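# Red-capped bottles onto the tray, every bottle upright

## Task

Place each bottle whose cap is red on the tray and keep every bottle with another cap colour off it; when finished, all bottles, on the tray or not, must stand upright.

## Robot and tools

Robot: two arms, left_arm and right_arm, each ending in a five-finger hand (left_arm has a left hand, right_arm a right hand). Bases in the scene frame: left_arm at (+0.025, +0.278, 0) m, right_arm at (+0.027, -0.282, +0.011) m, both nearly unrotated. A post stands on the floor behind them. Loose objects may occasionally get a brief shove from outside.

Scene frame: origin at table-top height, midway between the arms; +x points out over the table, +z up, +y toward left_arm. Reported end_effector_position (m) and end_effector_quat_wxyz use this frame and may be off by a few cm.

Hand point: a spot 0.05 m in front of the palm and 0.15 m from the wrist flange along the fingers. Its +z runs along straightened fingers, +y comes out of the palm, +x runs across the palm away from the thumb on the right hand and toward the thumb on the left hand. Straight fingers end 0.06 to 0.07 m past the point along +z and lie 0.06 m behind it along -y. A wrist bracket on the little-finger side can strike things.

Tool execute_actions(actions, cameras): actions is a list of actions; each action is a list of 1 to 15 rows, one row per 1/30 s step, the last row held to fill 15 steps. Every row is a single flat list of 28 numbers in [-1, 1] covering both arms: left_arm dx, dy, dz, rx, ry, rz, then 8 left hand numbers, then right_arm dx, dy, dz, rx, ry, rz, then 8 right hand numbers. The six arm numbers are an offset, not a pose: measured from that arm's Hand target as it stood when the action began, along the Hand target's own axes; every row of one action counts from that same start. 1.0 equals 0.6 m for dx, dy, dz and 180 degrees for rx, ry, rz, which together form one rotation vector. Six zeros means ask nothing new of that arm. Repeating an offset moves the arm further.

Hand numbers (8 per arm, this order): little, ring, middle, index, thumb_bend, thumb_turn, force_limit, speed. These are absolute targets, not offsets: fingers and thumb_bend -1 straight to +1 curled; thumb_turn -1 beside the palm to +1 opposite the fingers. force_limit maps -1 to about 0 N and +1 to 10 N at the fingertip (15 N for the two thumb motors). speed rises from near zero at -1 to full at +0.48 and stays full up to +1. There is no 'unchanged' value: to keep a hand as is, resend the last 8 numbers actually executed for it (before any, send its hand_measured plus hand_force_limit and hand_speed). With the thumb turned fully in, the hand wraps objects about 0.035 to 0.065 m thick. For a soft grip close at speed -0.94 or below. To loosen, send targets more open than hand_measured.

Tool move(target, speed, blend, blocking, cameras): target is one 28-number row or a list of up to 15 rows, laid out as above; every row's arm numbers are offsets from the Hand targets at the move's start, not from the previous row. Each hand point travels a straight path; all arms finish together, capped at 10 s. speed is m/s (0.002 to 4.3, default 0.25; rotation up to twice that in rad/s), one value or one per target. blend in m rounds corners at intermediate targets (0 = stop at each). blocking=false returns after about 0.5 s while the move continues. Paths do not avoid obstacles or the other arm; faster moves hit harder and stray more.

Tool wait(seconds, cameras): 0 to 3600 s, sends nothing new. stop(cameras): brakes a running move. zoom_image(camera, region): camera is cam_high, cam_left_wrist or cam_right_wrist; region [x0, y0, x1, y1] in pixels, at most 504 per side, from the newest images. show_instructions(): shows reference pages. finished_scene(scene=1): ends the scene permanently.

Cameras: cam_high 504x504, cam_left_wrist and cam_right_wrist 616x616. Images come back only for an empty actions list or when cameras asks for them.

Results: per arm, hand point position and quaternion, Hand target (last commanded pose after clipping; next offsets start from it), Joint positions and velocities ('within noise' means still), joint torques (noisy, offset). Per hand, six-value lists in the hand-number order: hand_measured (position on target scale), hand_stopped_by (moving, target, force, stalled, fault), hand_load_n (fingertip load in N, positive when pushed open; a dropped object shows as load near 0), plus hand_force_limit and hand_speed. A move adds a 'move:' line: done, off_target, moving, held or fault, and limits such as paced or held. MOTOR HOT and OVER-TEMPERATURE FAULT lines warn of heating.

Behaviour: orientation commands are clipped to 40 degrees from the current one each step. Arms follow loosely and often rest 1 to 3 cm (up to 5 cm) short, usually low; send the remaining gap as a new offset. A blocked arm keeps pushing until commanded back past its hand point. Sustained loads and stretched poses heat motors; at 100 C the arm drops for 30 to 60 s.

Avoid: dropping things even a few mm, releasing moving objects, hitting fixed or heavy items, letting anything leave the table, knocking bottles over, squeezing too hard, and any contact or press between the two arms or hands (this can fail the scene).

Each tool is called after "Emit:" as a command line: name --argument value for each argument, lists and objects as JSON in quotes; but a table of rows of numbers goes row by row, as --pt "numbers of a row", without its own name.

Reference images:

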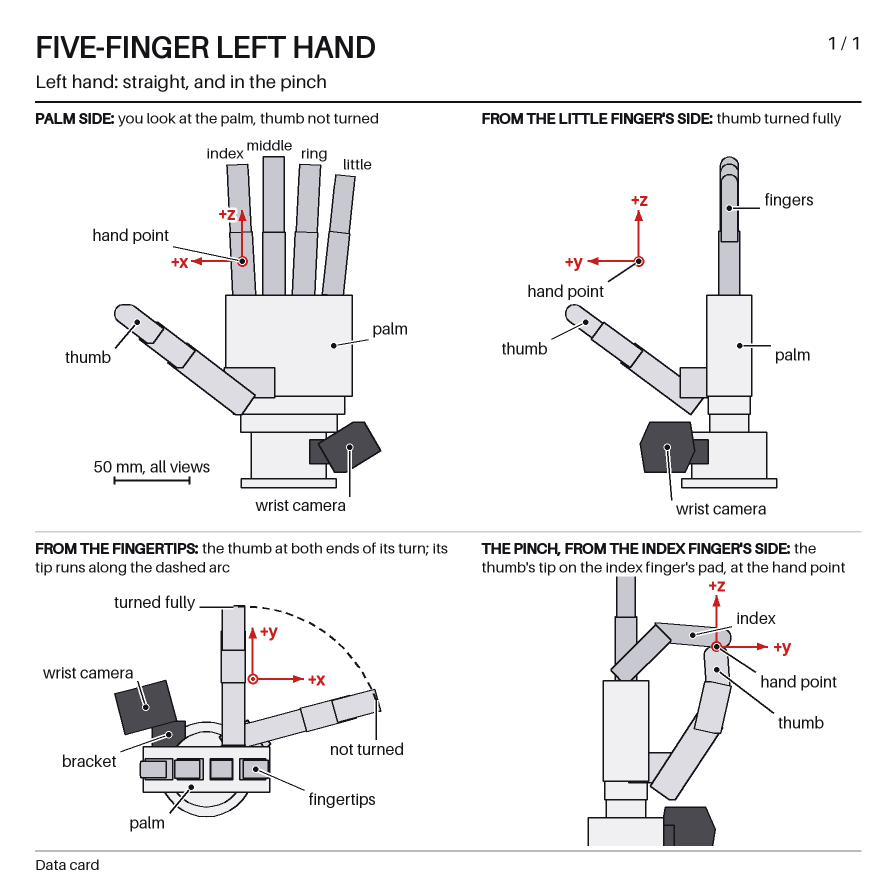

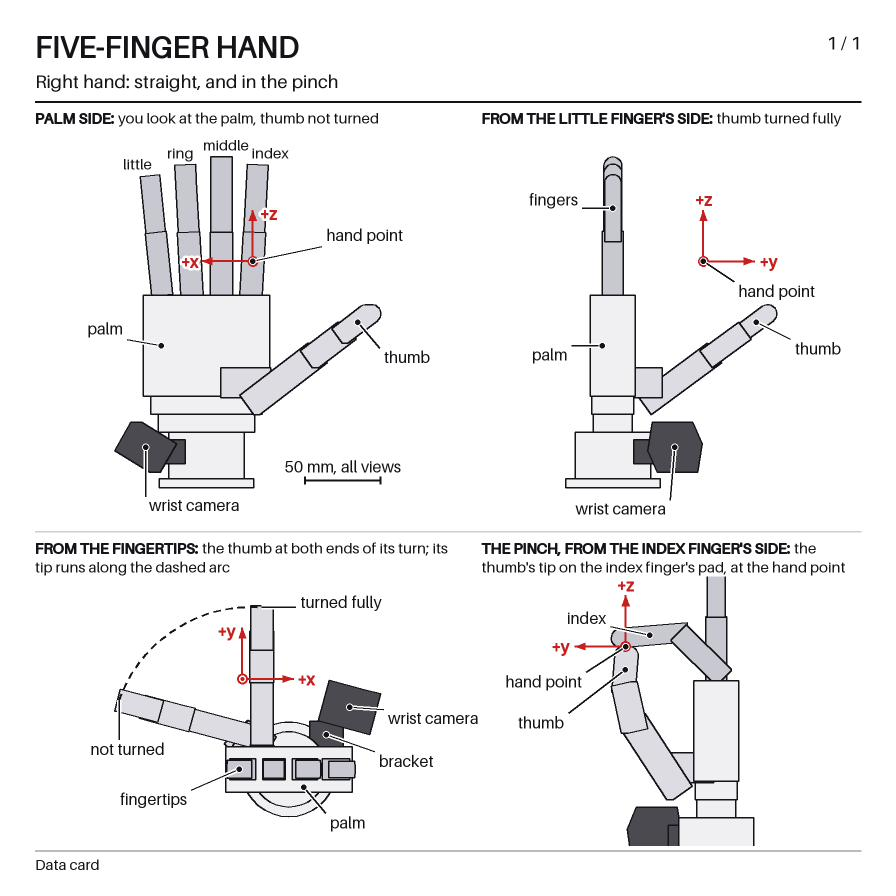

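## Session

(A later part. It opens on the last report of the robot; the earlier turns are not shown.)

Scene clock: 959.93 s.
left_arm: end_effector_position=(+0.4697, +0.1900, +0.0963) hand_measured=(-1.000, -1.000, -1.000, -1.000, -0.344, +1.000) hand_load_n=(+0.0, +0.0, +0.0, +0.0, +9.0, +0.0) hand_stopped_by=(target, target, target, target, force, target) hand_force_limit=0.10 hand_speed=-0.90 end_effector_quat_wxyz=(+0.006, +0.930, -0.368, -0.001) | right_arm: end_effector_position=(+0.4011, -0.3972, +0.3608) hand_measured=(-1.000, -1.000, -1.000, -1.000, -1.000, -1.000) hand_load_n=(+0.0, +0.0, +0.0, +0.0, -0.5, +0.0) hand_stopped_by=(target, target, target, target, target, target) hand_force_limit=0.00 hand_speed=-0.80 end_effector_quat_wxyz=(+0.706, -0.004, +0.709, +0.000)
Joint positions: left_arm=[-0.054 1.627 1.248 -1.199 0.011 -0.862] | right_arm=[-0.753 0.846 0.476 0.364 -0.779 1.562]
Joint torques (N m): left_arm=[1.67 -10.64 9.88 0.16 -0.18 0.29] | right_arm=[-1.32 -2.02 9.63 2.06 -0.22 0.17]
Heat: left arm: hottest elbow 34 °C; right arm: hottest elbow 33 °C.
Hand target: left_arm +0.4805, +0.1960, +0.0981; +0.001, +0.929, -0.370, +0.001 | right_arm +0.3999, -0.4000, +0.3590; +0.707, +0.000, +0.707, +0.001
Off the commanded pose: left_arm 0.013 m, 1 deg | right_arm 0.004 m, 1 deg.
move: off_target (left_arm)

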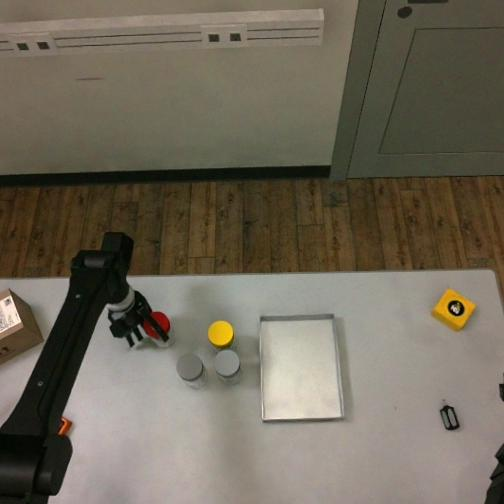

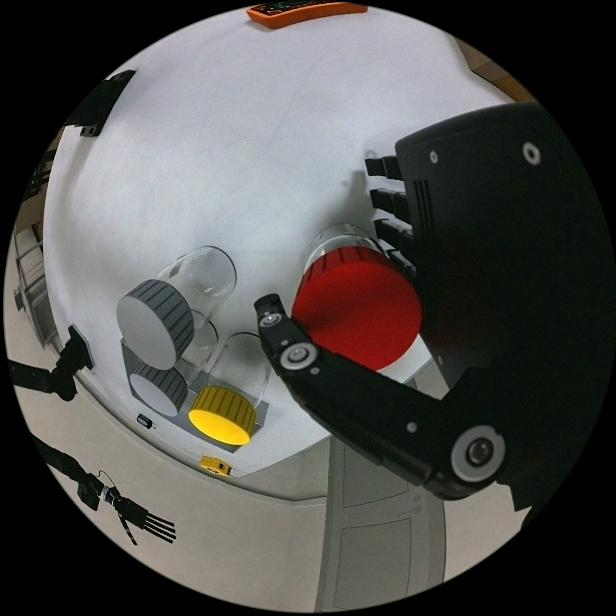

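Emit:
move --pt "0 0 0 0 0 0 -1 -1 -1 -1 -1 1 0.1 -0.6 0 0 0 0 0 0 -1 -1 -1 -1 -1 -1 0 -0.8" --pt "0 0 -0.2 0 0 0 -1 -1 -1 -1 -1 1 0.1 -0.6 0 0 0 0 0 0 -1 -1 -1 -1 -1 -1 0 -0.8" --speed 0.1 --cameras '["cam_high","cam_left_wrist"]'

Scene clock: 1071.40 s.
left_arm: end_effector_position=(+0.4720, +0.1926, +0.1975) hand_measured=(-1.000, -1.000, -1.000, -1.000, -1.000, +1.000) hand_load_n=(+0.0, +0.0, +0.0, +0.0, +0.0, +0.0) hand_stopped_by=(target, target, target, target, target, target) hand_force_limit=0.10 hand_speed=-0.60 end_effector_quat_wxyz=(+0.009, +0.930, -0.366, -0.019) | right_arm: end_effector_position=(+0.4011, -0.3972, +0.3608) hand_measured=(-1.000, -1.000, -1.000, -1.000, -1.000, -1.000) hand_load_n=(+0.0, +0.0, +0.0, +0.0, +0.5, +0.5) hand_stopped_by=(target, target, target, target, target, target) hand_force_limit=0.00 hand_speed=-0.80 end_effector_quat_wxyz=(+0.706, -0.004, +0.709, +0.000)
Joint positions: left_arm=[-0.051 1.592 1.479 -1.5 0.005 -0.861] | right_arm=[-0.753 0.846 0.476 0.364 -0.779 1.562]
Joint torques (N m): left_arm=[1.49 -13.51 11.36 -0.2 0 0.29] | right_arm=[-1.79 -2.14 9.76 2.09 -0.23 0.19]
Heat: left arm: hottest elbow 36 °C; right arm: hottest elbow 33 °C.
Hand target: left_arm +0.4805, +0.1964, +0.2182; +0.001, +0.929, -0.370, +0.001 | right_arm +0.3999, -0.4000, +0.3590; +0.707, +0.000, +0.707, +0.001
Off the commanded pose: left_arm 0.023 m, 2 deg | right_arm 0.004 m, 1 deg.
move: off_target (left_arm)

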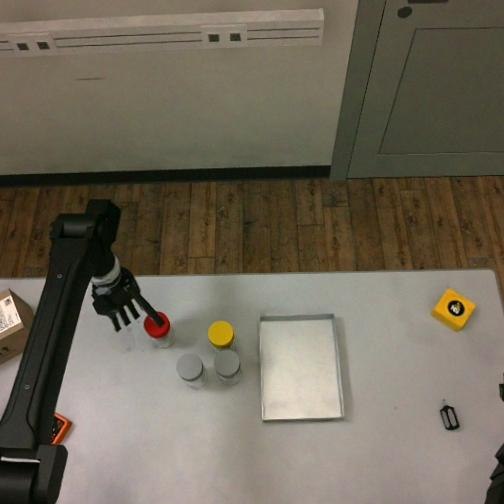

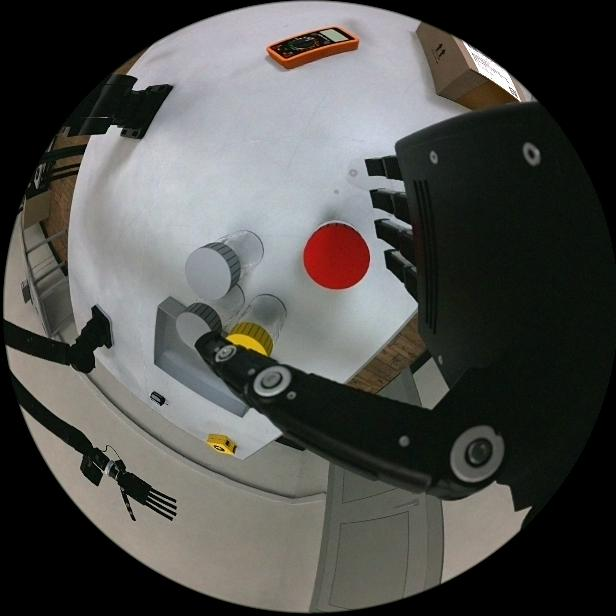

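Emit:
move --pt "-0.0592 0.0478 -0.0867 0.223 0.185 0.394 -1 -1 -1 -1 -1 1 0.1 -0.6 0 0 0 0 0 0 -1 -1 -1 -1 -1 -1 0 -0.8" --pt "-0.2102 -0.0292 -0.0367 -0.701 -0.009 -0.701 -1 -1 -1 -1 -1 1 0.1 -0.6 0 0 0 0 0 0 -1 -1 -1 -1 -1 -1 0 -0.8" --speed 0.3 --blend 0.05 --cameras '["cam_high","cam_left_wrist"]'

Scene clock: 1088.17 s.
left_arm: end_effector_position=(+0.3996, +0.2930, +0.2369) hand_measured=(-1.000, -1.000, -1.000, -1.000, -1.000, +1.000) hand_load_n=(+0.0, +0.0, +0.0, +0.0, +0.0, +0.0) hand_stopped_by=(target, target, target, target, target, target) hand_force_limit=0.10 hand_speed=-0.60 end_effector_quat_wxyz=(+0.651, +0.274, +0.653, -0.272) | right_arm: end_effector_position=(+0.4011, -0.3972, +0.3608) hand_measured=(-1.000, -1.000, -1.000, -1.000, -1.000, -1.000) hand_load_n=(+0.0, +0.0, +0.0, +0.0, +0.0, +0.0) hand_stopped_by=(target, target, target, target, target, target) hand_force_limit=0.00 hand_speed=-0.80 end_effector_quat_wxyz=(+0.706, -0.004, +0.709, +0.000)
Joint positions: left_arm=[0.509 0.834 0.322 0.498 1.312 1.587] | right_arm=[-0.753 0.846 0.476 0.364 -0.779 1.562]
Joint torques (N m): left_arm=[1.44 -1.38 8.29 2.76 0.23 0.04] | right_arm=[-1.61 -2.02 9.61 2.07 -0.18 0.18]
Heat: left arm: hottest elbow 37 °C; right arm: hottest elbow 33 °C.
Hand target: left_arm +0.4010, +0.2959, +0.2400; +0.654, +0.273, +0.651, -0.271 | right_arm +0.3999, -0.4000, +0.3590; +0.707, +0.000, +0.707, +0.001
Off the commanded pose: left_arm 0.004 m, 0 deg | right_arm 0.004 m, 1 deg.
move: done

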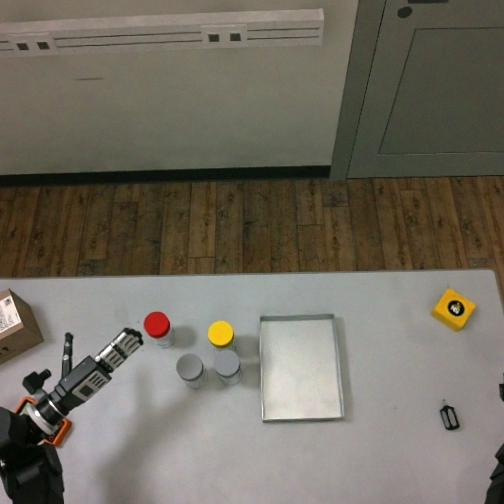

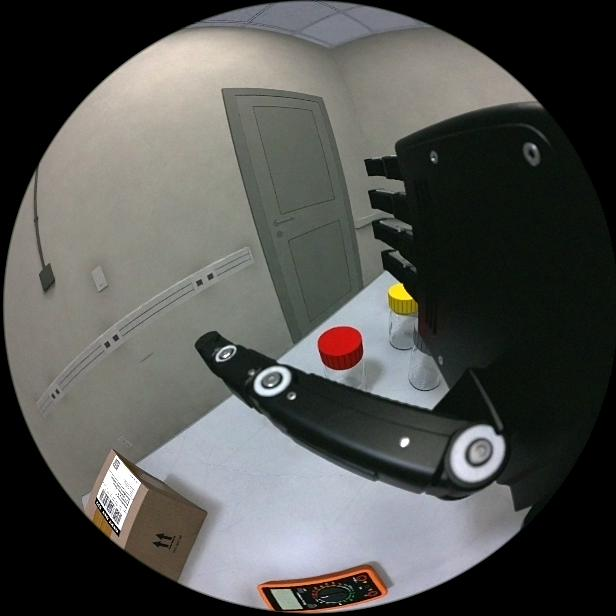

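Emit:
move --target '[0.2167,0,0,0,0,0,-1,-1,-1,-1,-1,1,0.1,-0.6,0,0,0,0,0,0,-1,-1,-1,-1,-1,-1,0,-0.8]' --speed 0.12 --cameras '["cam_high","cam_left_wrist"]'

Emit:
zoom_image --camera "cam_high" --region '[30, 280, 230, 450]'

Emit:
zoom_image --camera "cam_left_wrist" --region '[180, 130, 500, 450]'

Scene clock: 1100.17 s.
left_arm: end_effector_position=(+0.4021, +0.2945, +0.1092) hand_measured=(-1.000, -1.000, -1.000, -1.000, -1.000, +1.000) hand_load_n=(+0.0, +0.0, +0.0, +0.0, +0.0, +0.5) hand_stopped_by=(target, target, target, target, target, target) hand_force_limit=0.10 hand_speed=-0.60 end_effector_quat_wxyz=(+0.651, +0.277, +0.653, -0.270) | right_arm: end_effector_position=(+0.4011, -0.3972, +0.3608) hand_measured=(-1.000, -1.000, -1.000, -1.000, -1.000, -1.000) hand_load_n=(+0.0, +0.0, +0.0, +0.0, +0.0, +0.0) hand_stopped_by=(target, target, target, target, target, target) hand_force_limit=0.00 hand_speed=-0.80 end_effector_quat_wxyz=(+0.706, -0.004, +0.709, +0.000)
Joint positions: left_arm=[0.509 1.493 0.17 1.298 1.312 1.602] | right_arm=[-0.753 0.846 0.476 0.364 -0.779 1.562]
Joint torques (N m): left_arm=[1.32 -4.54 2.55 2.78 0.19 0.03] | right_arm=[-1.79 -1.96 9.77 2.06 -0.22 0.16]
Heat: left arm: hottest elbow 36 °C; right arm: hottest elbow 33 °C.
Hand target: left_arm +0.4016, +0.2961, +0.1098; +0.654, +0.273, +0.651, -0.271 | right_arm +0.3999, -0.4000, +0.3590; +0.707, +0.000, +0.707, +0.001
Off the commanded pose: left_arm 0.002 m, 1 deg | right_arm 0.004 m, 1 deg.
move: done

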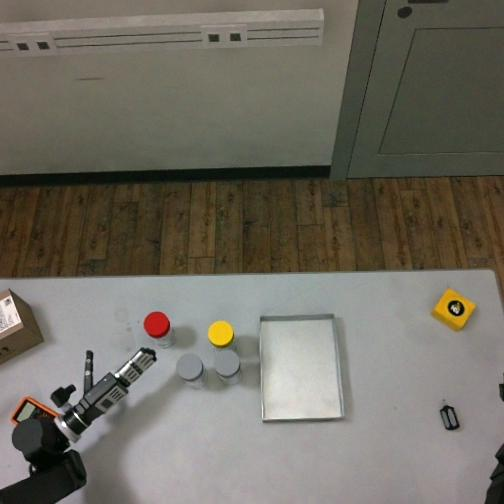

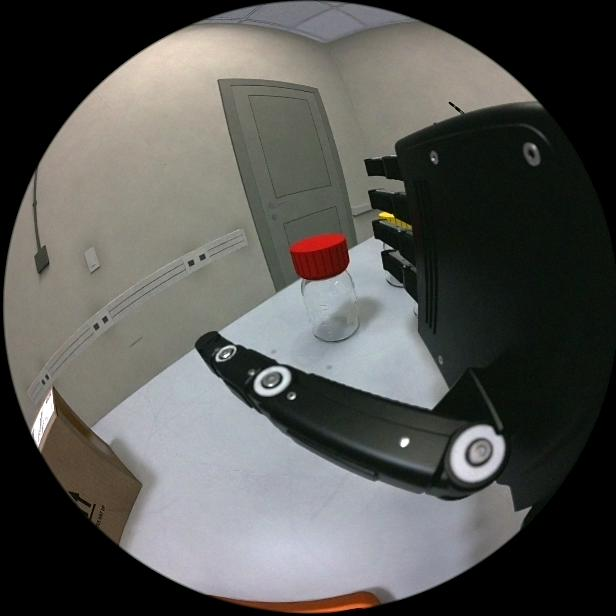

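Scaled by 2.520 from the camera's image (finer frame: 720x720).

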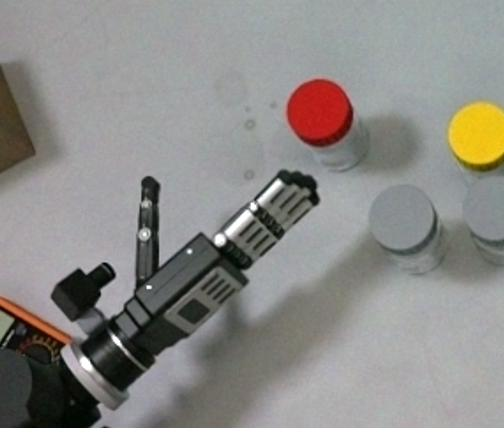

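Scaled by 1.575 from the camera's image (finer frame: 880x880).

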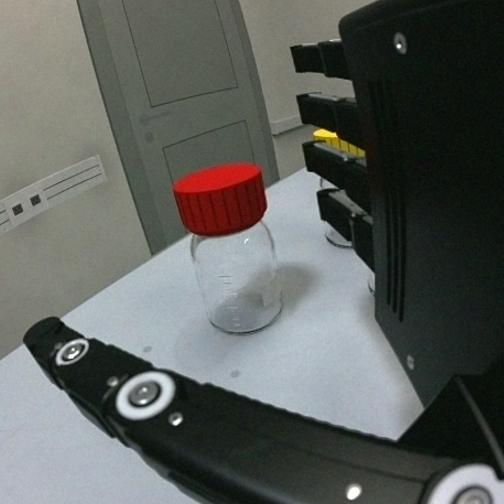

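Emit:
move --target '[0.0567,0,0,0,0,0,-1,-1,-1,-1,-1,1,0.1,-0.6,0,0,0,0,0,0,-1,-1,-1,-1,-1,-1,0,-0.8]' --speed 0.06 --cameras '["cam_high","cam_left_wrist"]'

Emit:
zoom_image --camera "cam_high" --region '[30, 280, 230, 450]'

Emit:
zoom_image --camera "cam_left_wrist" --region '[180, 130, 500, 450]'

Scene clock: 1120.30 s.
left_arm: end_effector_position=(+0.4009, +0.2937, +0.0743) hand_measured=(-1.000, -1.000, -1.000, -1.000, -1.000, +1.000) hand_load_n=(+0.0, +0.0, +0.5, +0.0, +0.0, +0.0) hand_stopped_by=(target, target, target, target, target, target) hand_force_limit=0.10 hand_speed=-0.60 end_effector_quat_wxyz=(+0.650, +0.275, +0.654, -0.272) | right_arm: end_effector_position=(+0.4011, -0.3972, +0.3608) hand_measured=(-1.000, -1.000, -1.000, -1.000, -1.000, -1.000) hand_load_n=(+0.0, +0.0, +0.0, +0.0, +0.0, +0.0) hand_stopped_by=(target, target, target, target, target, target) hand_force_limit=0.00 hand_speed=-0.80 end_effector_quat_wxyz=(+0.706, -0.004, +0.709, +0.000)
Joint positions: left_arm=[0.509 1.755 0.17 1.558 1.312 1.599] | right_arm=[-0.753 0.846 0.476 0.364 -0.779 1.562]
Joint torques (N m): left_arm=[1.38 -5.89 0.84 2.77 0.19 0.03] | right_arm=[-1.67 -2.2 9.8 1.98 -0.2 0.17]
Heat: left arm: hottest elbow 34 °C; right arm: hottest elbow 33 °C.
Hand target: left_arm +0.4017, +0.2962, +0.0759; +0.654, +0.273, +0.651, -0.271 | right_arm +0.3999, -0.4000, +0.3590; +0.707, +0.000, +0.707, +0.001
Off the commanded pose: left_arm 0.003 m, 1 deg | right_arm 0.004 m, 1 deg.
joint sent to its limit (left arm) — joint 4 (wrist pitch), upper limit. The joint targets still meet the commanded pose.
move: done

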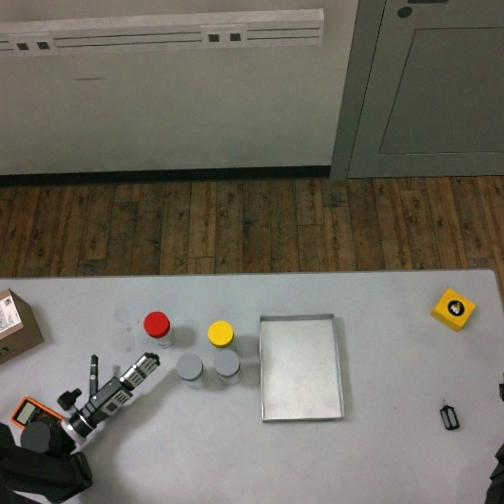

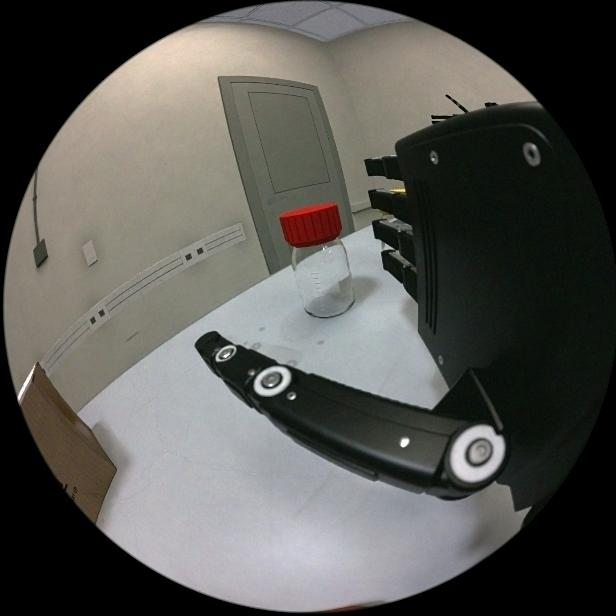

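Scaled by 2.520 from the camera's image (finer frame: 720x720).

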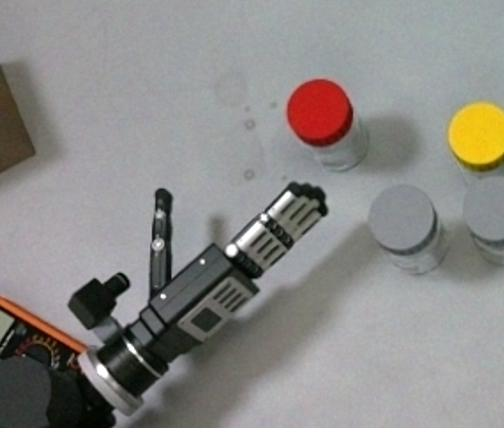

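Scaled by 1.575 from the camera's image (finer frame: 880x880).

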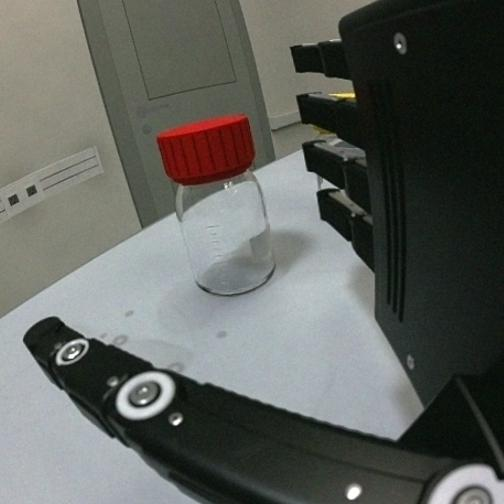

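Emit:
zoom_image --camera "cam_high" --region '[245, 300, 365, 440]'

Emit:
zoom_image --camera "cam_high" --region '[255, 395, 305, 430]'

Scaled by 3.600 from the camera's image (finer frame: 720x720).

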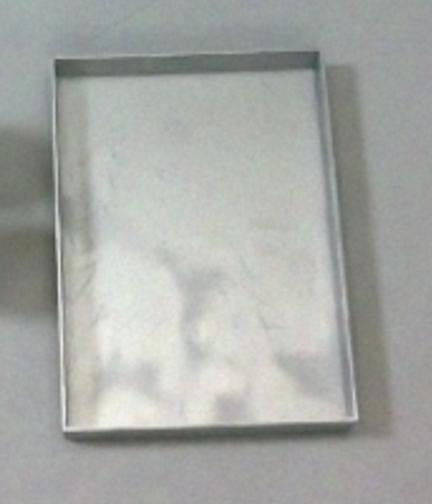

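Scaled by 10.080 from the camera's image (finer frame: 720x720).

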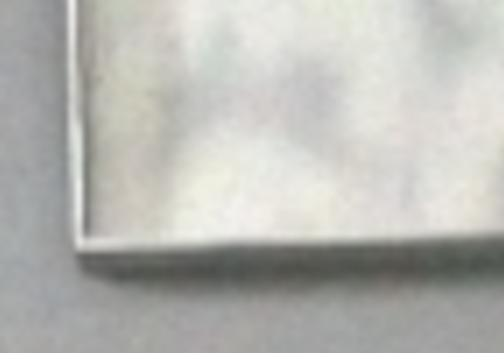

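Emit:
move --target '[0,0,0.0833,0,0,0,-1,-1,-1,-1,-1,1,0.1,-0.6,0,0,0,0,0,0,-1,-1,-1,-1,-1,-1,0,-0.8]' --speed 0.06 --cameras '["cam_high","cam_left_wrist"]'

Emit:
zoom_image --camera "cam_high" --region '[70, 290, 230, 410]'

Emit:
zoom_image --camera "cam_left_wrist" --region '[180, 130, 500, 450]'

Scene clock: 1169.20 s.
left_arm: end_effector_position=(+0.4336, +0.2615, +0.0773) hand_measured=(-1.000, -1.000, -1.000, -1.000, -1.000, +1.000) hand_load_n=(+0.0, +0.0, +0.0, +0.0, +0.0, +0.5) hand_stopped_by=(target, target, target, target, target, target) hand_force_limit=0.10 hand_speed=-0.60 end_effector_quat_wxyz=(+0.656, +0.277, +0.650, -0.266) | right_arm: end_effector_position=(+0.4011, -0.3972, +0.3608) hand_measured=(-1.000, -1.000, -1.000, -1.000, -1.000, -1.000) hand_load_n=(+0.0, +0.0, +0.0, +0.0, +0.0, +0.0) hand_stopped_by=(target, target, target, target, target, target) hand_force_limit=0.00 hand_speed=-0.80 end_effector_quat_wxyz=(+0.706, -0.004, +0.709, +0.000)
Joint positions: left_arm=[0.322 1.766 0.21 1.558 1.119 1.587] | right_arm=[-0.753 0.846 0.476 0.364 -0.779 1.562]
Joint torques (N m): left_arm=[0.5 -6.36 1.76 1.96 -0.02 0.03] | right_arm=[-1.61 -1.85 9.69 2.02 -0.19 0.19]
Heat: left arm: hottest elbow 31 °C; right arm: hottest elbow 33 °C.
Hand target: left_arm +0.4370, +0.2607, +0.0760; +0.654, +0.273, +0.651, -0.271 | right_arm +0.3999, -0.4000, +0.3590; +0.707, +0.000, +0.707, +0.001
Off the commanded pose: left_arm 0.004 m, 1 deg | right_arm 0.004 m, 1 deg.
move: done

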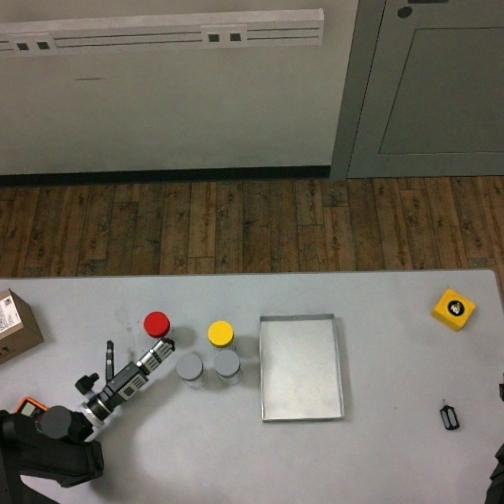

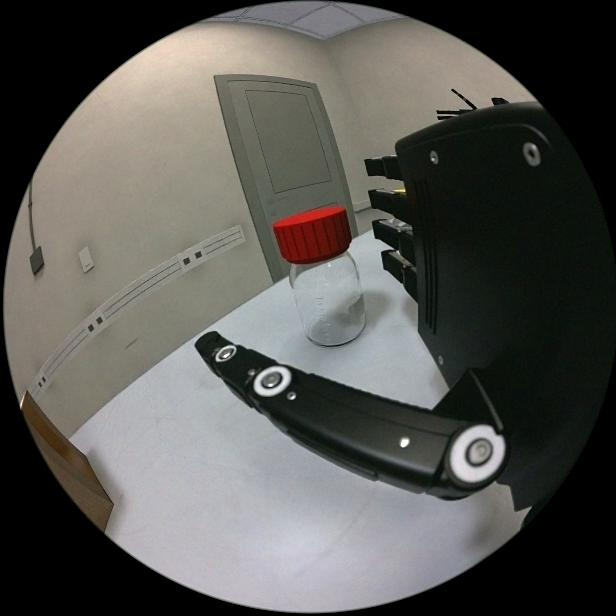

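Scaled by 3.150 from the camera's image (finer frame: 720x720).

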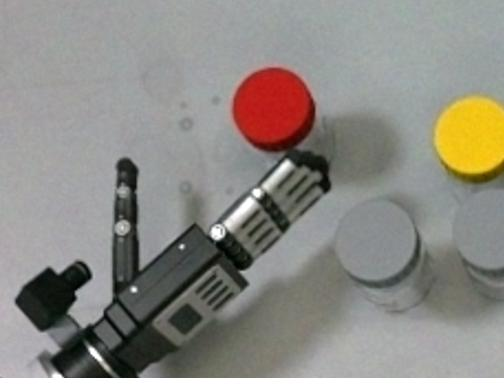

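Scaled by 1.575 from the camera's image (finer frame: 880x880).

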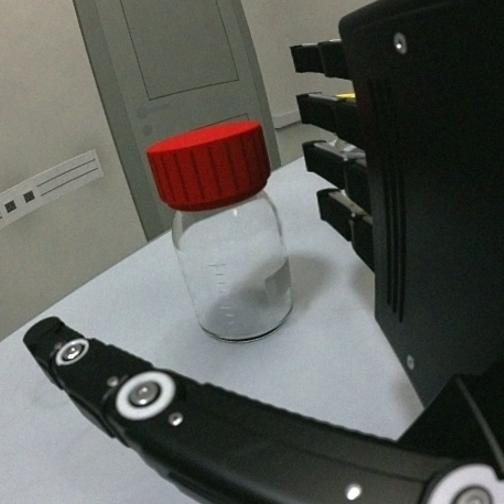

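Emit:
move --pt "0 0 0.1333 0 0 0 -1 -1 -1 -1 -1 1 0.1 -0.6 0 0 0 0 0 0 -1 -1 -1 -1 -1 -1 0 -0.8" --speed 0.05 --cameras '["cam_high","cam_left_wrist"]'

Emit:
zoom_image --camera "cam_high" --region '[70, 290, 230, 410]'

Emit:
zoom_image --camera "cam_left_wrist" --region '[180, 130, 500, 450]'

Scene clock: 1187.23 s.
left_arm: end_effector_position=(+0.4885, +0.2061, +0.0779) hand_measured=(-1.000, -1.000, -1.000, -1.000, -1.000, +1.000) hand_load_n=(+0.0, +0.0, +0.0, +0.0, +0.0, +0.0) hand_stopped_by=(target, target, target, target, target, target) hand_force_limit=0.10 hand_speed=-0.60 end_effector_quat_wxyz=(+0.657, +0.277, +0.649, -0.265) | right_arm: end_effector_position=(+0.4011, -0.3972, +0.3608) hand_measured=(-1.000, -1.000, -1.000, -1.000, -1.000, -1.000) hand_load_n=(+0.0, +0.0, +0.0, +0.0, +0.0, -0.5) hand_stopped_by=(target, target, target, target, target, target) hand_force_limit=0.00 hand_speed=-0.80 end_effector_quat_wxyz=(+0.706, -0.004, +0.709, +0.000)
Joint positions: left_arm=[0.072 1.782 0.323 1.464 0.868 1.587] | right_arm=[-0.753 0.846 0.476 0.364 -0.779 1.562]
Joint torques (N m): left_arm=[0.5 -7.65 3.02 1.73 -0.02 0.04] | right_arm=[-1.32 -1.96 9.63 2.1 -0.2 0.2]
Heat: left arm: hottest elbow 31 °C; right arm: hottest elbow 33 °C.
Hand target: left_arm +0.4932, +0.2039, +0.0761; +0.654, +0.273, +0.651, -0.271 | right_arm +0.3999, -0.4000, +0.3590; +0.707, +0.000, +0.707, +0.001
Off the commanded pose: left_arm 0.006 m, 1 deg | right_arm 0.004 m, 1 deg.
move: done

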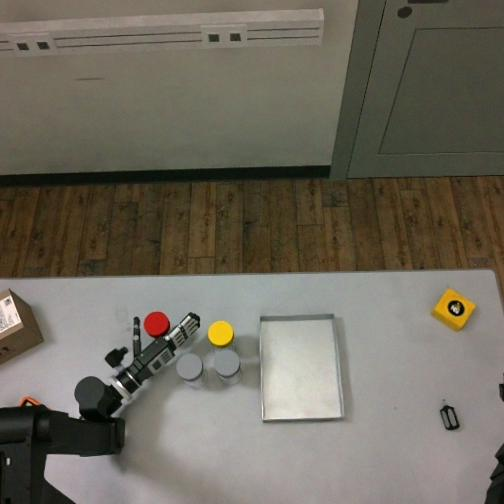

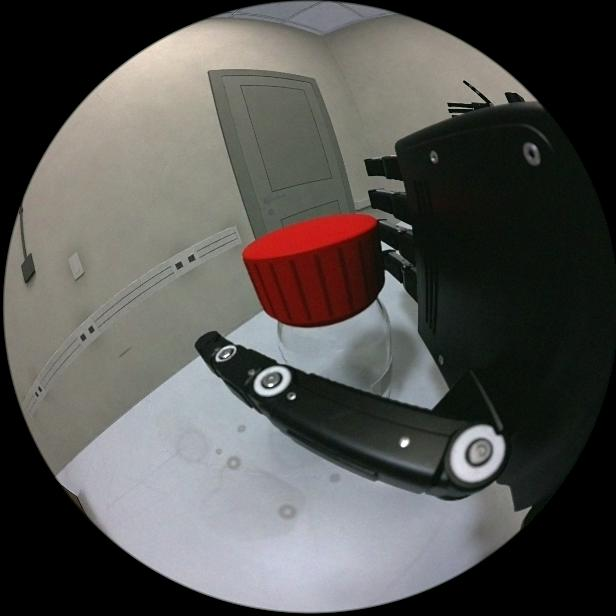

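Scaled by 3.150 from the camera's image (finer frame: 720x720).

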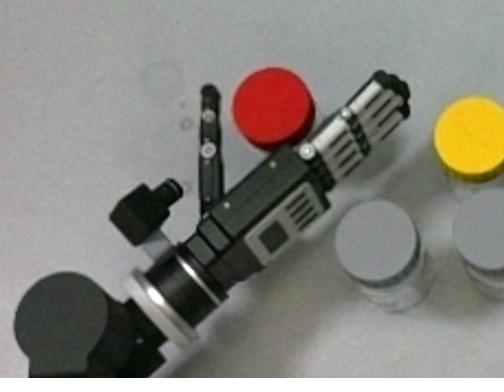

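Scaled by 1.575 from the camera's image (finer frame: 880x880).

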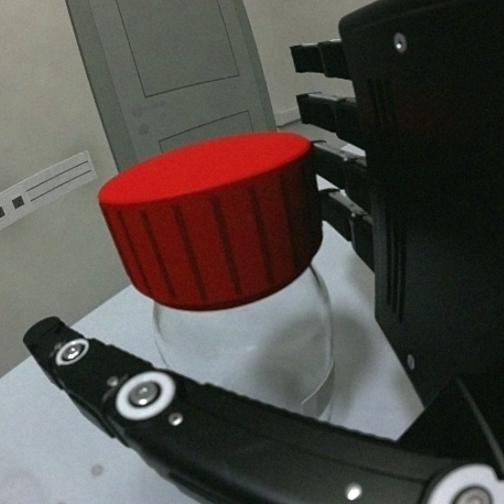

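Emit:
move --target '[0,0.0165,0,0,0,0,-1,-1,-1,-1,-1,1,0.1,-0.6,0,0,0,0,0,0,-1,-1,-1,-1,-1,-1,0,-0.8]' --speed 0.03 --cameras '["cam_high","cam_left_wrist"]'

Emit:
zoom_image --camera "cam_high" --region '[70, 290, 230, 410]'

Scene clock: 1209.80 s.
left_arm: end_effector_position=(+0.4949, +0.2079, +0.0778) hand_measured=(-1.000, -1.000, -1.000, -1.000, -1.000, +1.000) hand_load_n=(+0.0, +0.0, +0.5, +0.0, +0.0, +0.0) hand_stopped_by=(target, target, target, target, target, target) hand_force_limit=0.10 hand_speed=-0.60 end_effector_quat_wxyz=(+0.656, +0.279, +0.649, -0.267) | right_arm: end_effector_position=(+0.4011, -0.3972, +0.3608) hand_measured=(-1.000, -1.000, -1.000, -1.000, -1.000, -1.000) hand_load_n=(+0.0, +0.0, +0.0, +0.0, +0.0, +0.0) hand_stopped_by=(target, target, target, target, target, target) hand_force_limit=0.00 hand_speed=-0.80 end_effector_quat_wxyz=(+0.706, -0.004, +0.709, +0.000)
Joint positions: left_arm=[0.08 1.787 0.342 1.449 0.883 1.587] | right_arm=[-0.753 0.846 0.476 0.364 -0.779 1.562]
Joint torques (N m): left_arm=[1.44 -7.82 3.21 1.84 0.2 0.03] | right_arm=[-1.44 -2.37 9.62 1.98 -0.2 0.17]
Heat: left arm: hottest elbow 30 °C; right arm: hottest elbow 34 °C.
Hand target: left_arm +0.5002, +0.2108, +0.0762; +0.654, +0.273, +0.651, -0.271 | right_arm +0.3999, -0.4000, +0.3590; +0.707, +0.000, +0.707, +0.001
Off the commanded pose: left_arm 0.006 m, 1 deg | right_arm 0.004 m, 1 deg.
move: done

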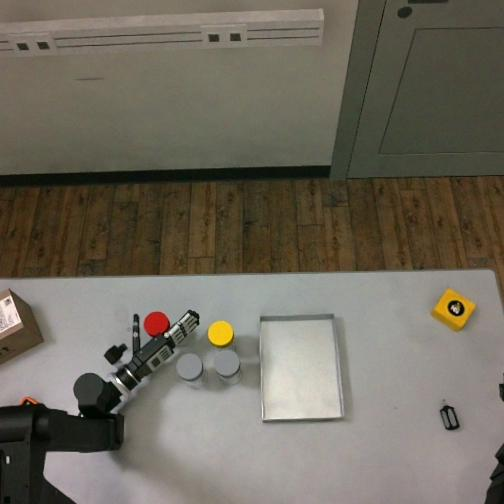

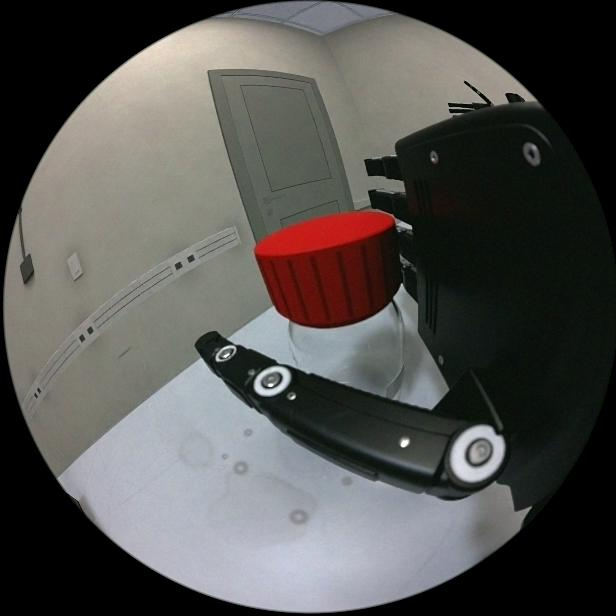

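Scaled by 3.150 from the camera's image (finer frame: 720x720).

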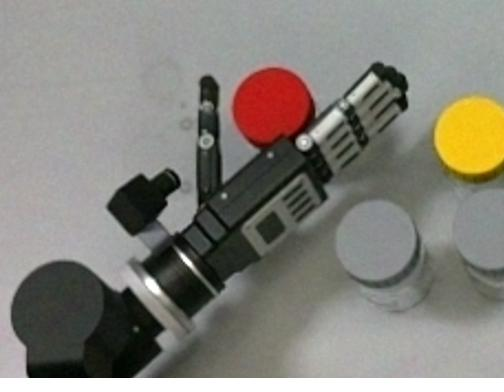

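Emit:
move --target '[0,0.01,0,0,0,0,-1,-1,-1,-1,-1,1,0.1,-0.6,0,0,0,0,0,0,-1,-1,-1,-1,-1,-1,0,-0.8]' --speed 0.03 --cameras '["cam_high"]'

Emit:
zoom_image --camera "cam_high" --region '[70, 290, 230, 410]'

Scene clock: 1215.27 s.
left_arm: end_effector_position=(+0.4992, +0.2122, +0.0778) hand_measured=(-1.000, -1.000, -1.000, -1.000, -1.000, +1.000) hand_load_n=(-0.5, +0.0, +0.0, +0.0, +0.0, +0.0) hand_stopped_by=(target, target, target, target, target, target) hand_force_limit=0.10 hand_speed=-0.60 end_effector_quat_wxyz=(+0.656, +0.279, +0.649, -0.267) | right_arm: end_effector_position=(+0.4011, -0.3972, +0.3608) hand_measured=(-1.000, -1.000, -1.000, -1.000, -1.000, -1.000) hand_load_n=(+0.0, +0.0, +0.0, +0.0, +0.0, +0.0) hand_stopped_by=(target, target, target, target, target, target) hand_force_limit=0.00 hand_speed=-0.80 end_effector_quat_wxyz=(+0.706, -0.004, +0.709, +0.000)
Joint positions: left_arm=[0.093 1.79 0.355 1.44 0.896 1.587] | right_arm=[-0.753 0.846 0.476 0.364 -0.779 1.562]
Joint torques (N m): left_arm=[1.44 -7.94 3.28 1.84 0.21 0.03] | right_arm=[-1.85 -1.96 9.66 2.03 -0.21 0.17]
Heat: left arm: hottest elbow 30 °C; right arm: hottest elbow 34 °C.
Hand target: left_arm +0.5045, +0.2150, +0.0763; +0.654, +0.273, +0.651, -0.271 | right_arm +0.3999, -0.4000, +0.3590; +0.707, +0.000, +0.707, +0.001
Off the commanded pose: left_arm 0.006 m, 1 deg | right_arm 0.004 m, 1 deg.
move: done

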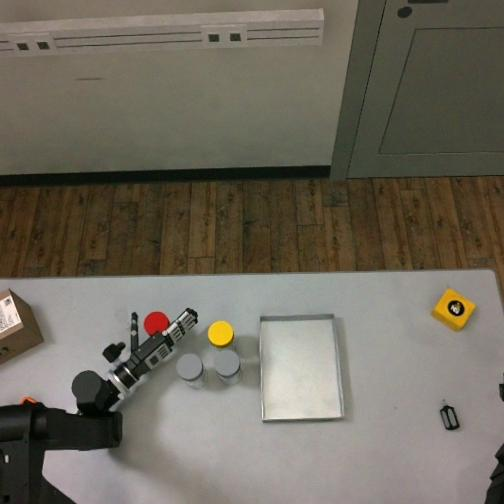

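Scaled by 3.150 from the camera's image (finer frame: 720x720).

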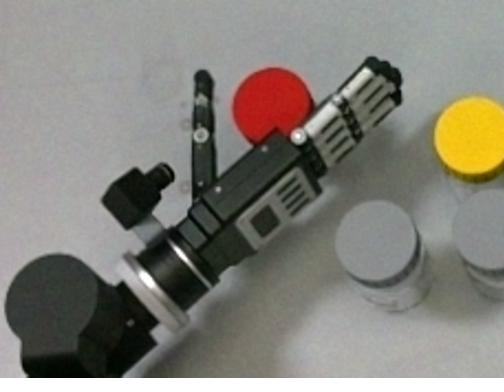

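Emit:
move --target '[0,0,0,0,0,0,-1,-1,-1,-1,0.5,1,-0.5,-0.9,0,0,0,0,0,0,-1,-1,-1,-1,-1,-1,0,-0.8]' --cameras '["cam_high","cam_left_wrist"]'

Emit:
zoom_image --camera "cam_high" --region '[70, 290, 230, 410]'

Emit:
zoom_image --camera "cam_left_wrist" --region '[180, 130, 500, 450]'

Scene clock: 1234.23 s.
left_arm: end_effector_position=(+0.4992, +0.2122, +0.0776) hand_measured=(-1.000, -1.000, -1.000, -1.000, -0.294, +1.000) hand_load_n=(+0.0, -0.5, +0.0, +0.0, +1.0, +0.5) hand_stopped_by=(target, target, target, target, moving, target) hand_force_limit=-0.50 hand_speed=-0.90 end_effector_quat_wxyz=(+0.655, +0.279, +0.649, -0.268) | right_arm: end_effector_position=(+0.4011, -0.3972, +0.3608) hand_measured=(-1.000, -1.000, -1.000, -1.000, -1.000, -1.000) hand_load_n=(+0.0, +0.0, +0.0, +0.0, +0.0, +0.0) hand_stopped_by=(target, target, target, target, target, target) hand_force_limit=0.00 hand_speed=-0.80 end_effector_quat_wxyz=(+0.706, -0.004, +0.709, +0.000)
Joint positions: left_arm=[0.093 1.79 0.355 1.439 0.896 1.586] | right_arm=[-0.753 0.846 0.476 0.364 -0.779 1.562]
Joint torques (N m): left_arm=[1.85 -7.77 3.28 1.78 0.2 0.03] | right_arm=[-1.55 -2.2 9.62 2.09 -0.17 0.16]
Heat: left arm: hottest elbow 30 °C; right arm: hottest elbow 34 °C.
Hand target: left_arm +0.5045, +0.2150, +0.0763; +0.654, +0.273, +0.651, -0.271 | right_arm +0.3999, -0.4000, +0.3590; +0.707, +0.000, +0.707, +0.001
Off the commanded pose: left_arm 0.006 m, 1 deg | right_arm 0.004 m, 1 deg.
move: moving (left_arm; no rest 5 s after the move's start)

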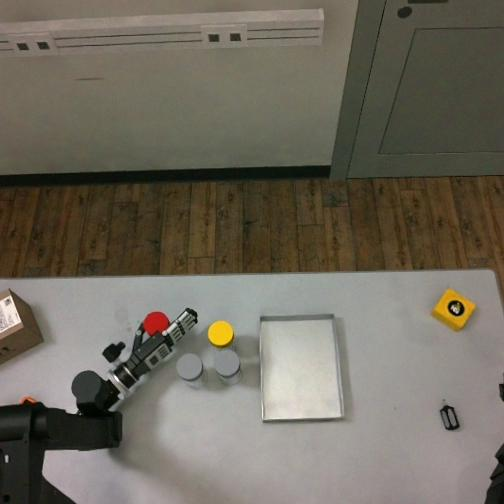

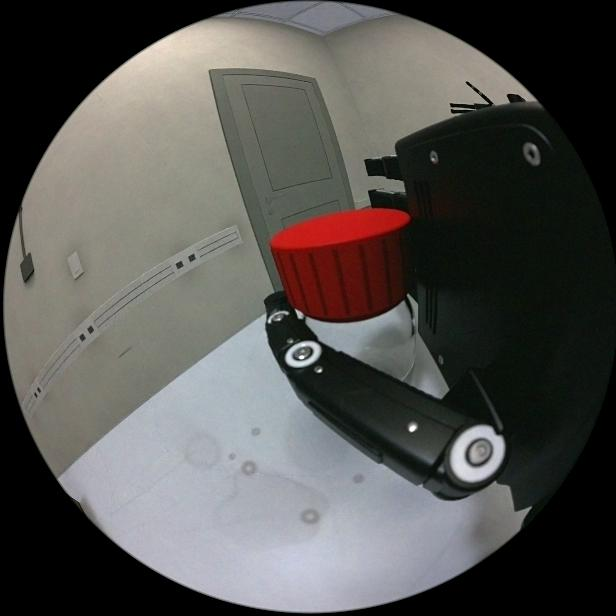

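Scaled by 3.150 from the camera's image (finer frame: 720x720).

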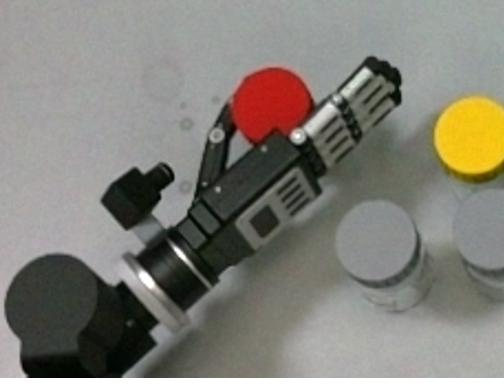

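Scaled by 1.575 from the camera's image (finer frame: 880x880).

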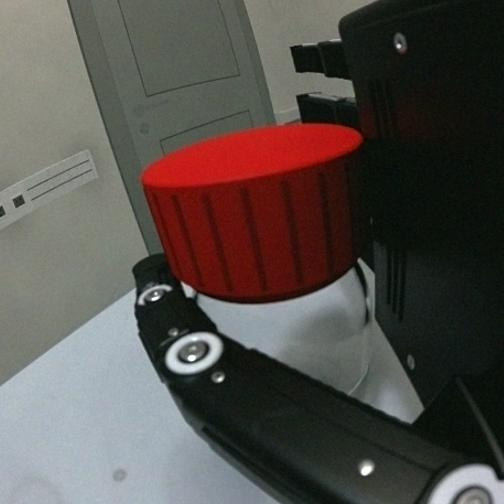

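Emit:
wait --seconds 2

Emit:
move --target '[0,0,0,0,0,0,-1,-1,0.6,0.6,0.5,1,-0.4,-0.88,0,0,0,0,0,0,-1,-1,-1,-1,-1,-1,0,-0.8]'

Emit:
wait --seconds 3 --cameras '["cam_high","cam_left_wrist"]'

Emit:
zoom_image --camera "cam_high" --region '[70, 290, 230, 410]'

Emit:
zoom_image --camera "cam_left_wrist" --region '[180, 130, 500, 450]'

Scene clock: 1248.83 s.
left_arm: end_effector_position=(+0.4992, +0.2122, +0.0776) hand_measured=(-1.000, -1.000, -1.000, -1.000, -0.240, +1.000) hand_load_n=(+0.0, +0.0, +0.0, +0.0, +3.5, +0.0) hand_stopped_by=(target, target, target, target, force, target) hand_force_limit=-0.50 hand_speed=-0.90 end_effector_quat_wxyz=(+0.655, +0.279, +0.649, -0.268) | right_arm: end_effector_position=(+0.4011, -0.3972, +0.3608) hand_measured=(-1.000, -1.000, -1.000, -1.000, -1.000, -1.000) hand_load_n=(+0.0, +0.0, +0.0, +0.0, +0.0, +0.0) hand_stopped_by=(target, target, target, target, target, target) hand_force_limit=0.00 hand_speed=-0.80 end_effector_quat_wxyz=(+0.706, -0.004, +0.709, +0.000)
Joint positions: left_arm=[0.093 1.79 0.355 1.439 0.896 1.586] | right_arm=[-0.753 0.846 0.476 0.364 -0.779 1.562]
Joint torques (N m): left_arm=[1.38 -8 3.28 1.78 0.2 0.03] | right_arm=[-1.49 -2.08 9.83 2.02 -0.21 0.16]
Heat: left arm: hottest elbow 30 °C; right arm: hottest elbow 34 °C.
Hand target: left_arm +0.5045, +0.2150, +0.0763; +0.654, +0.273, +0.651, -0.271 | right_arm +0.3999, -0.4000, +0.3590; +0.707, +0.000, +0.707, +0.001
Off the commanded pose: left_arm 0.006 m, 1 deg | right_arm 0.004 m, 1 deg.
wait: 2.00 s; at rest from the start

Scene clock: 1251.67 s.
left_arm: end_effector_position=(+0.4994, +0.2118, +0.0772) hand_measured=(-1.000, -1.000, -0.142, -0.244, -0.242, +1.000) hand_load_n=(+0.0, +0.0, +3.0, +1.0, +14.0, +0.5) hand_stopped_by=(target, target, force, force, force, target) hand_force_limit=-0.40 hand_speed=-0.88 end_effector_quat_wxyz=(+0.655, +0.278, +0.649, -0.269) | right_arm: end_effector_position=(+0.4011, -0.3972, +0.3608) hand_measured=(-1.000, -1.000, -1.000, -1.000, -1.000, -1.000) hand_load_n=(+0.0, +0.0, +0.0, +0.0, -0.5, +0.0) hand_stopped_by=(target, target, target, target, target, target) hand_force_limit=0.00 hand_speed=-0.80 end_effector_quat_wxyz=(+0.706, -0.004, +0.709, +0.000)
Joint positions: left_arm=[0.093 1.792 0.356 1.439 0.898 1.583] | right_arm=[-0.753 0.846 0.476 0.364 -0.779 1.562]
Joint torques (N m): left_arm=[1.44 -8.06 3.19 1.8 0.15 0.08] | right_arm=[-1.55 -1.85 9.81 2.04 -0.21 0.15]
Heat: left arm: hottest elbow 30 °C; right arm: hottest elbow 34 °C.
Hand target: left_arm +0.5045, +0.2150, +0.0762; +0.654, +0.273, +0.651, -0.271 | right_arm +0.3999, -0.4000, +0.3590; +0.707, +0.000, +0.707, +0.001
Off the commanded pose: left_arm 0.006 m, 1 deg | right_arm 0.004 m, 1 deg.
move: done

Scene clock: 1254.67 s.
left_arm: end_effector_position=(+0.4994, +0.2118, +0.0772) hand_measured=(-1.000, -1.000, -0.142, -0.244, -0.242, +1.000) hand_load_n=(+0.0, -0.5, +3.0, +1.0, +14.0, +0.0) hand_stopped_by=(target, target, force, force, force, target) hand_force_limit=-0.40 hand_speed=-0.88 end_effector_quat_wxyz=(+0.655, +0.278, +0.649, -0.269) | right_arm: end_effector_position=(+0.4011, -0.3972, +0.3608) hand_measured=(-1.000, -1.000, -1.000, -1.000, -1.000, -1.000) hand_load_n=(+0.0, +0.0, +0.0, +0.0, -0.5, +0.0) hand_stopped_by=(target, target, target, target, target, target) hand_force_limit=0.00 hand_speed=-0.80 end_effector_quat_wxyz=(+0.706, -0.004, +0.709, +0.000)
Joint positions: left_arm=[0.093 1.792 0.356 1.439 0.898 1.583] | right_arm=[-0.753 0.846 0.476 0.364 -0.779 1.562]
Joint torques (N m): left_arm=[1.44 -8.06 3.19 1.8 0.15 0.08] | right_arm=[-1.73 -2.14 9.62 2.07 -0.21 0.18]
Heat: left arm: hottest elbow 30 °C; right arm: hottest elbow 34 °C.
Hand target: left_arm +0.5045, +0.2150, +0.0762; +0.654, +0.273, +0.651, -0.271 | right_arm +0.3999, -0.4000, +0.3590; +0.707, +0.000, +0.707, +0.001
Off the commanded pose: left_arm 0.006 m, 1 deg | right_arm 0.004 m, 1 deg.
wait: 3.00 s; at rest by 0.17 s

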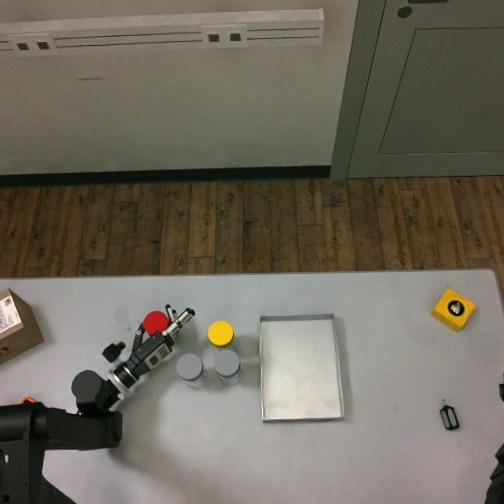

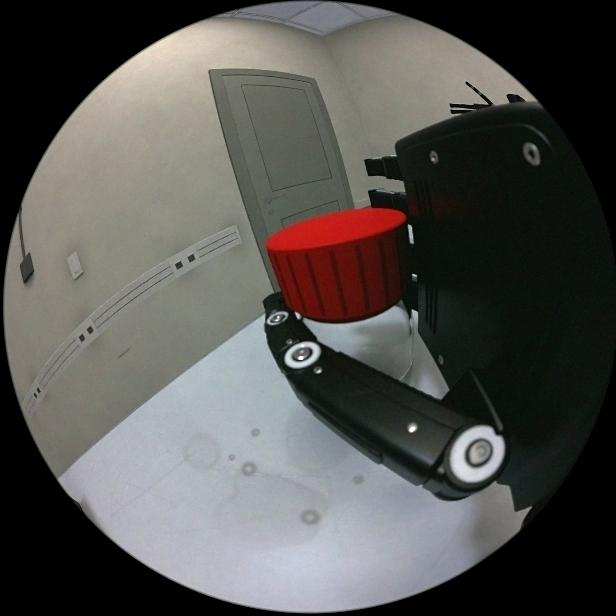

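Scaled by 3.150 from the camera's image (finer frame: 720x720).

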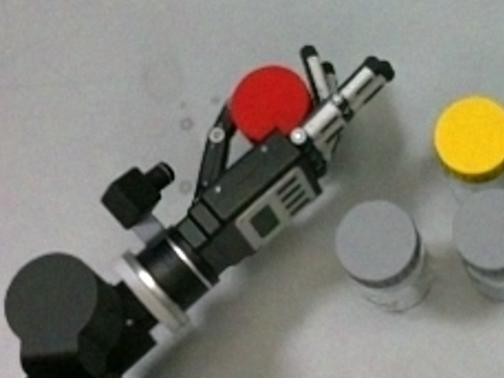

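Scaled by 1.575 from the camera's image (finer frame: 880x880).

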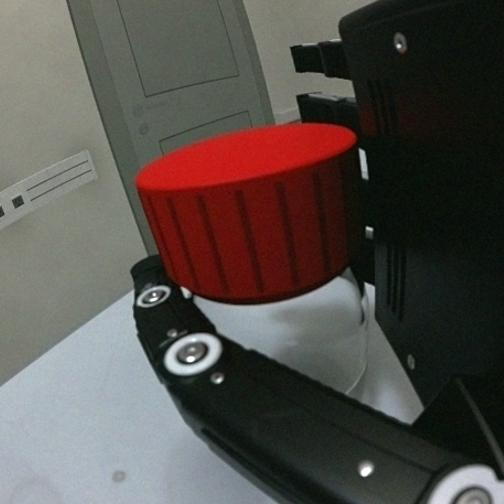

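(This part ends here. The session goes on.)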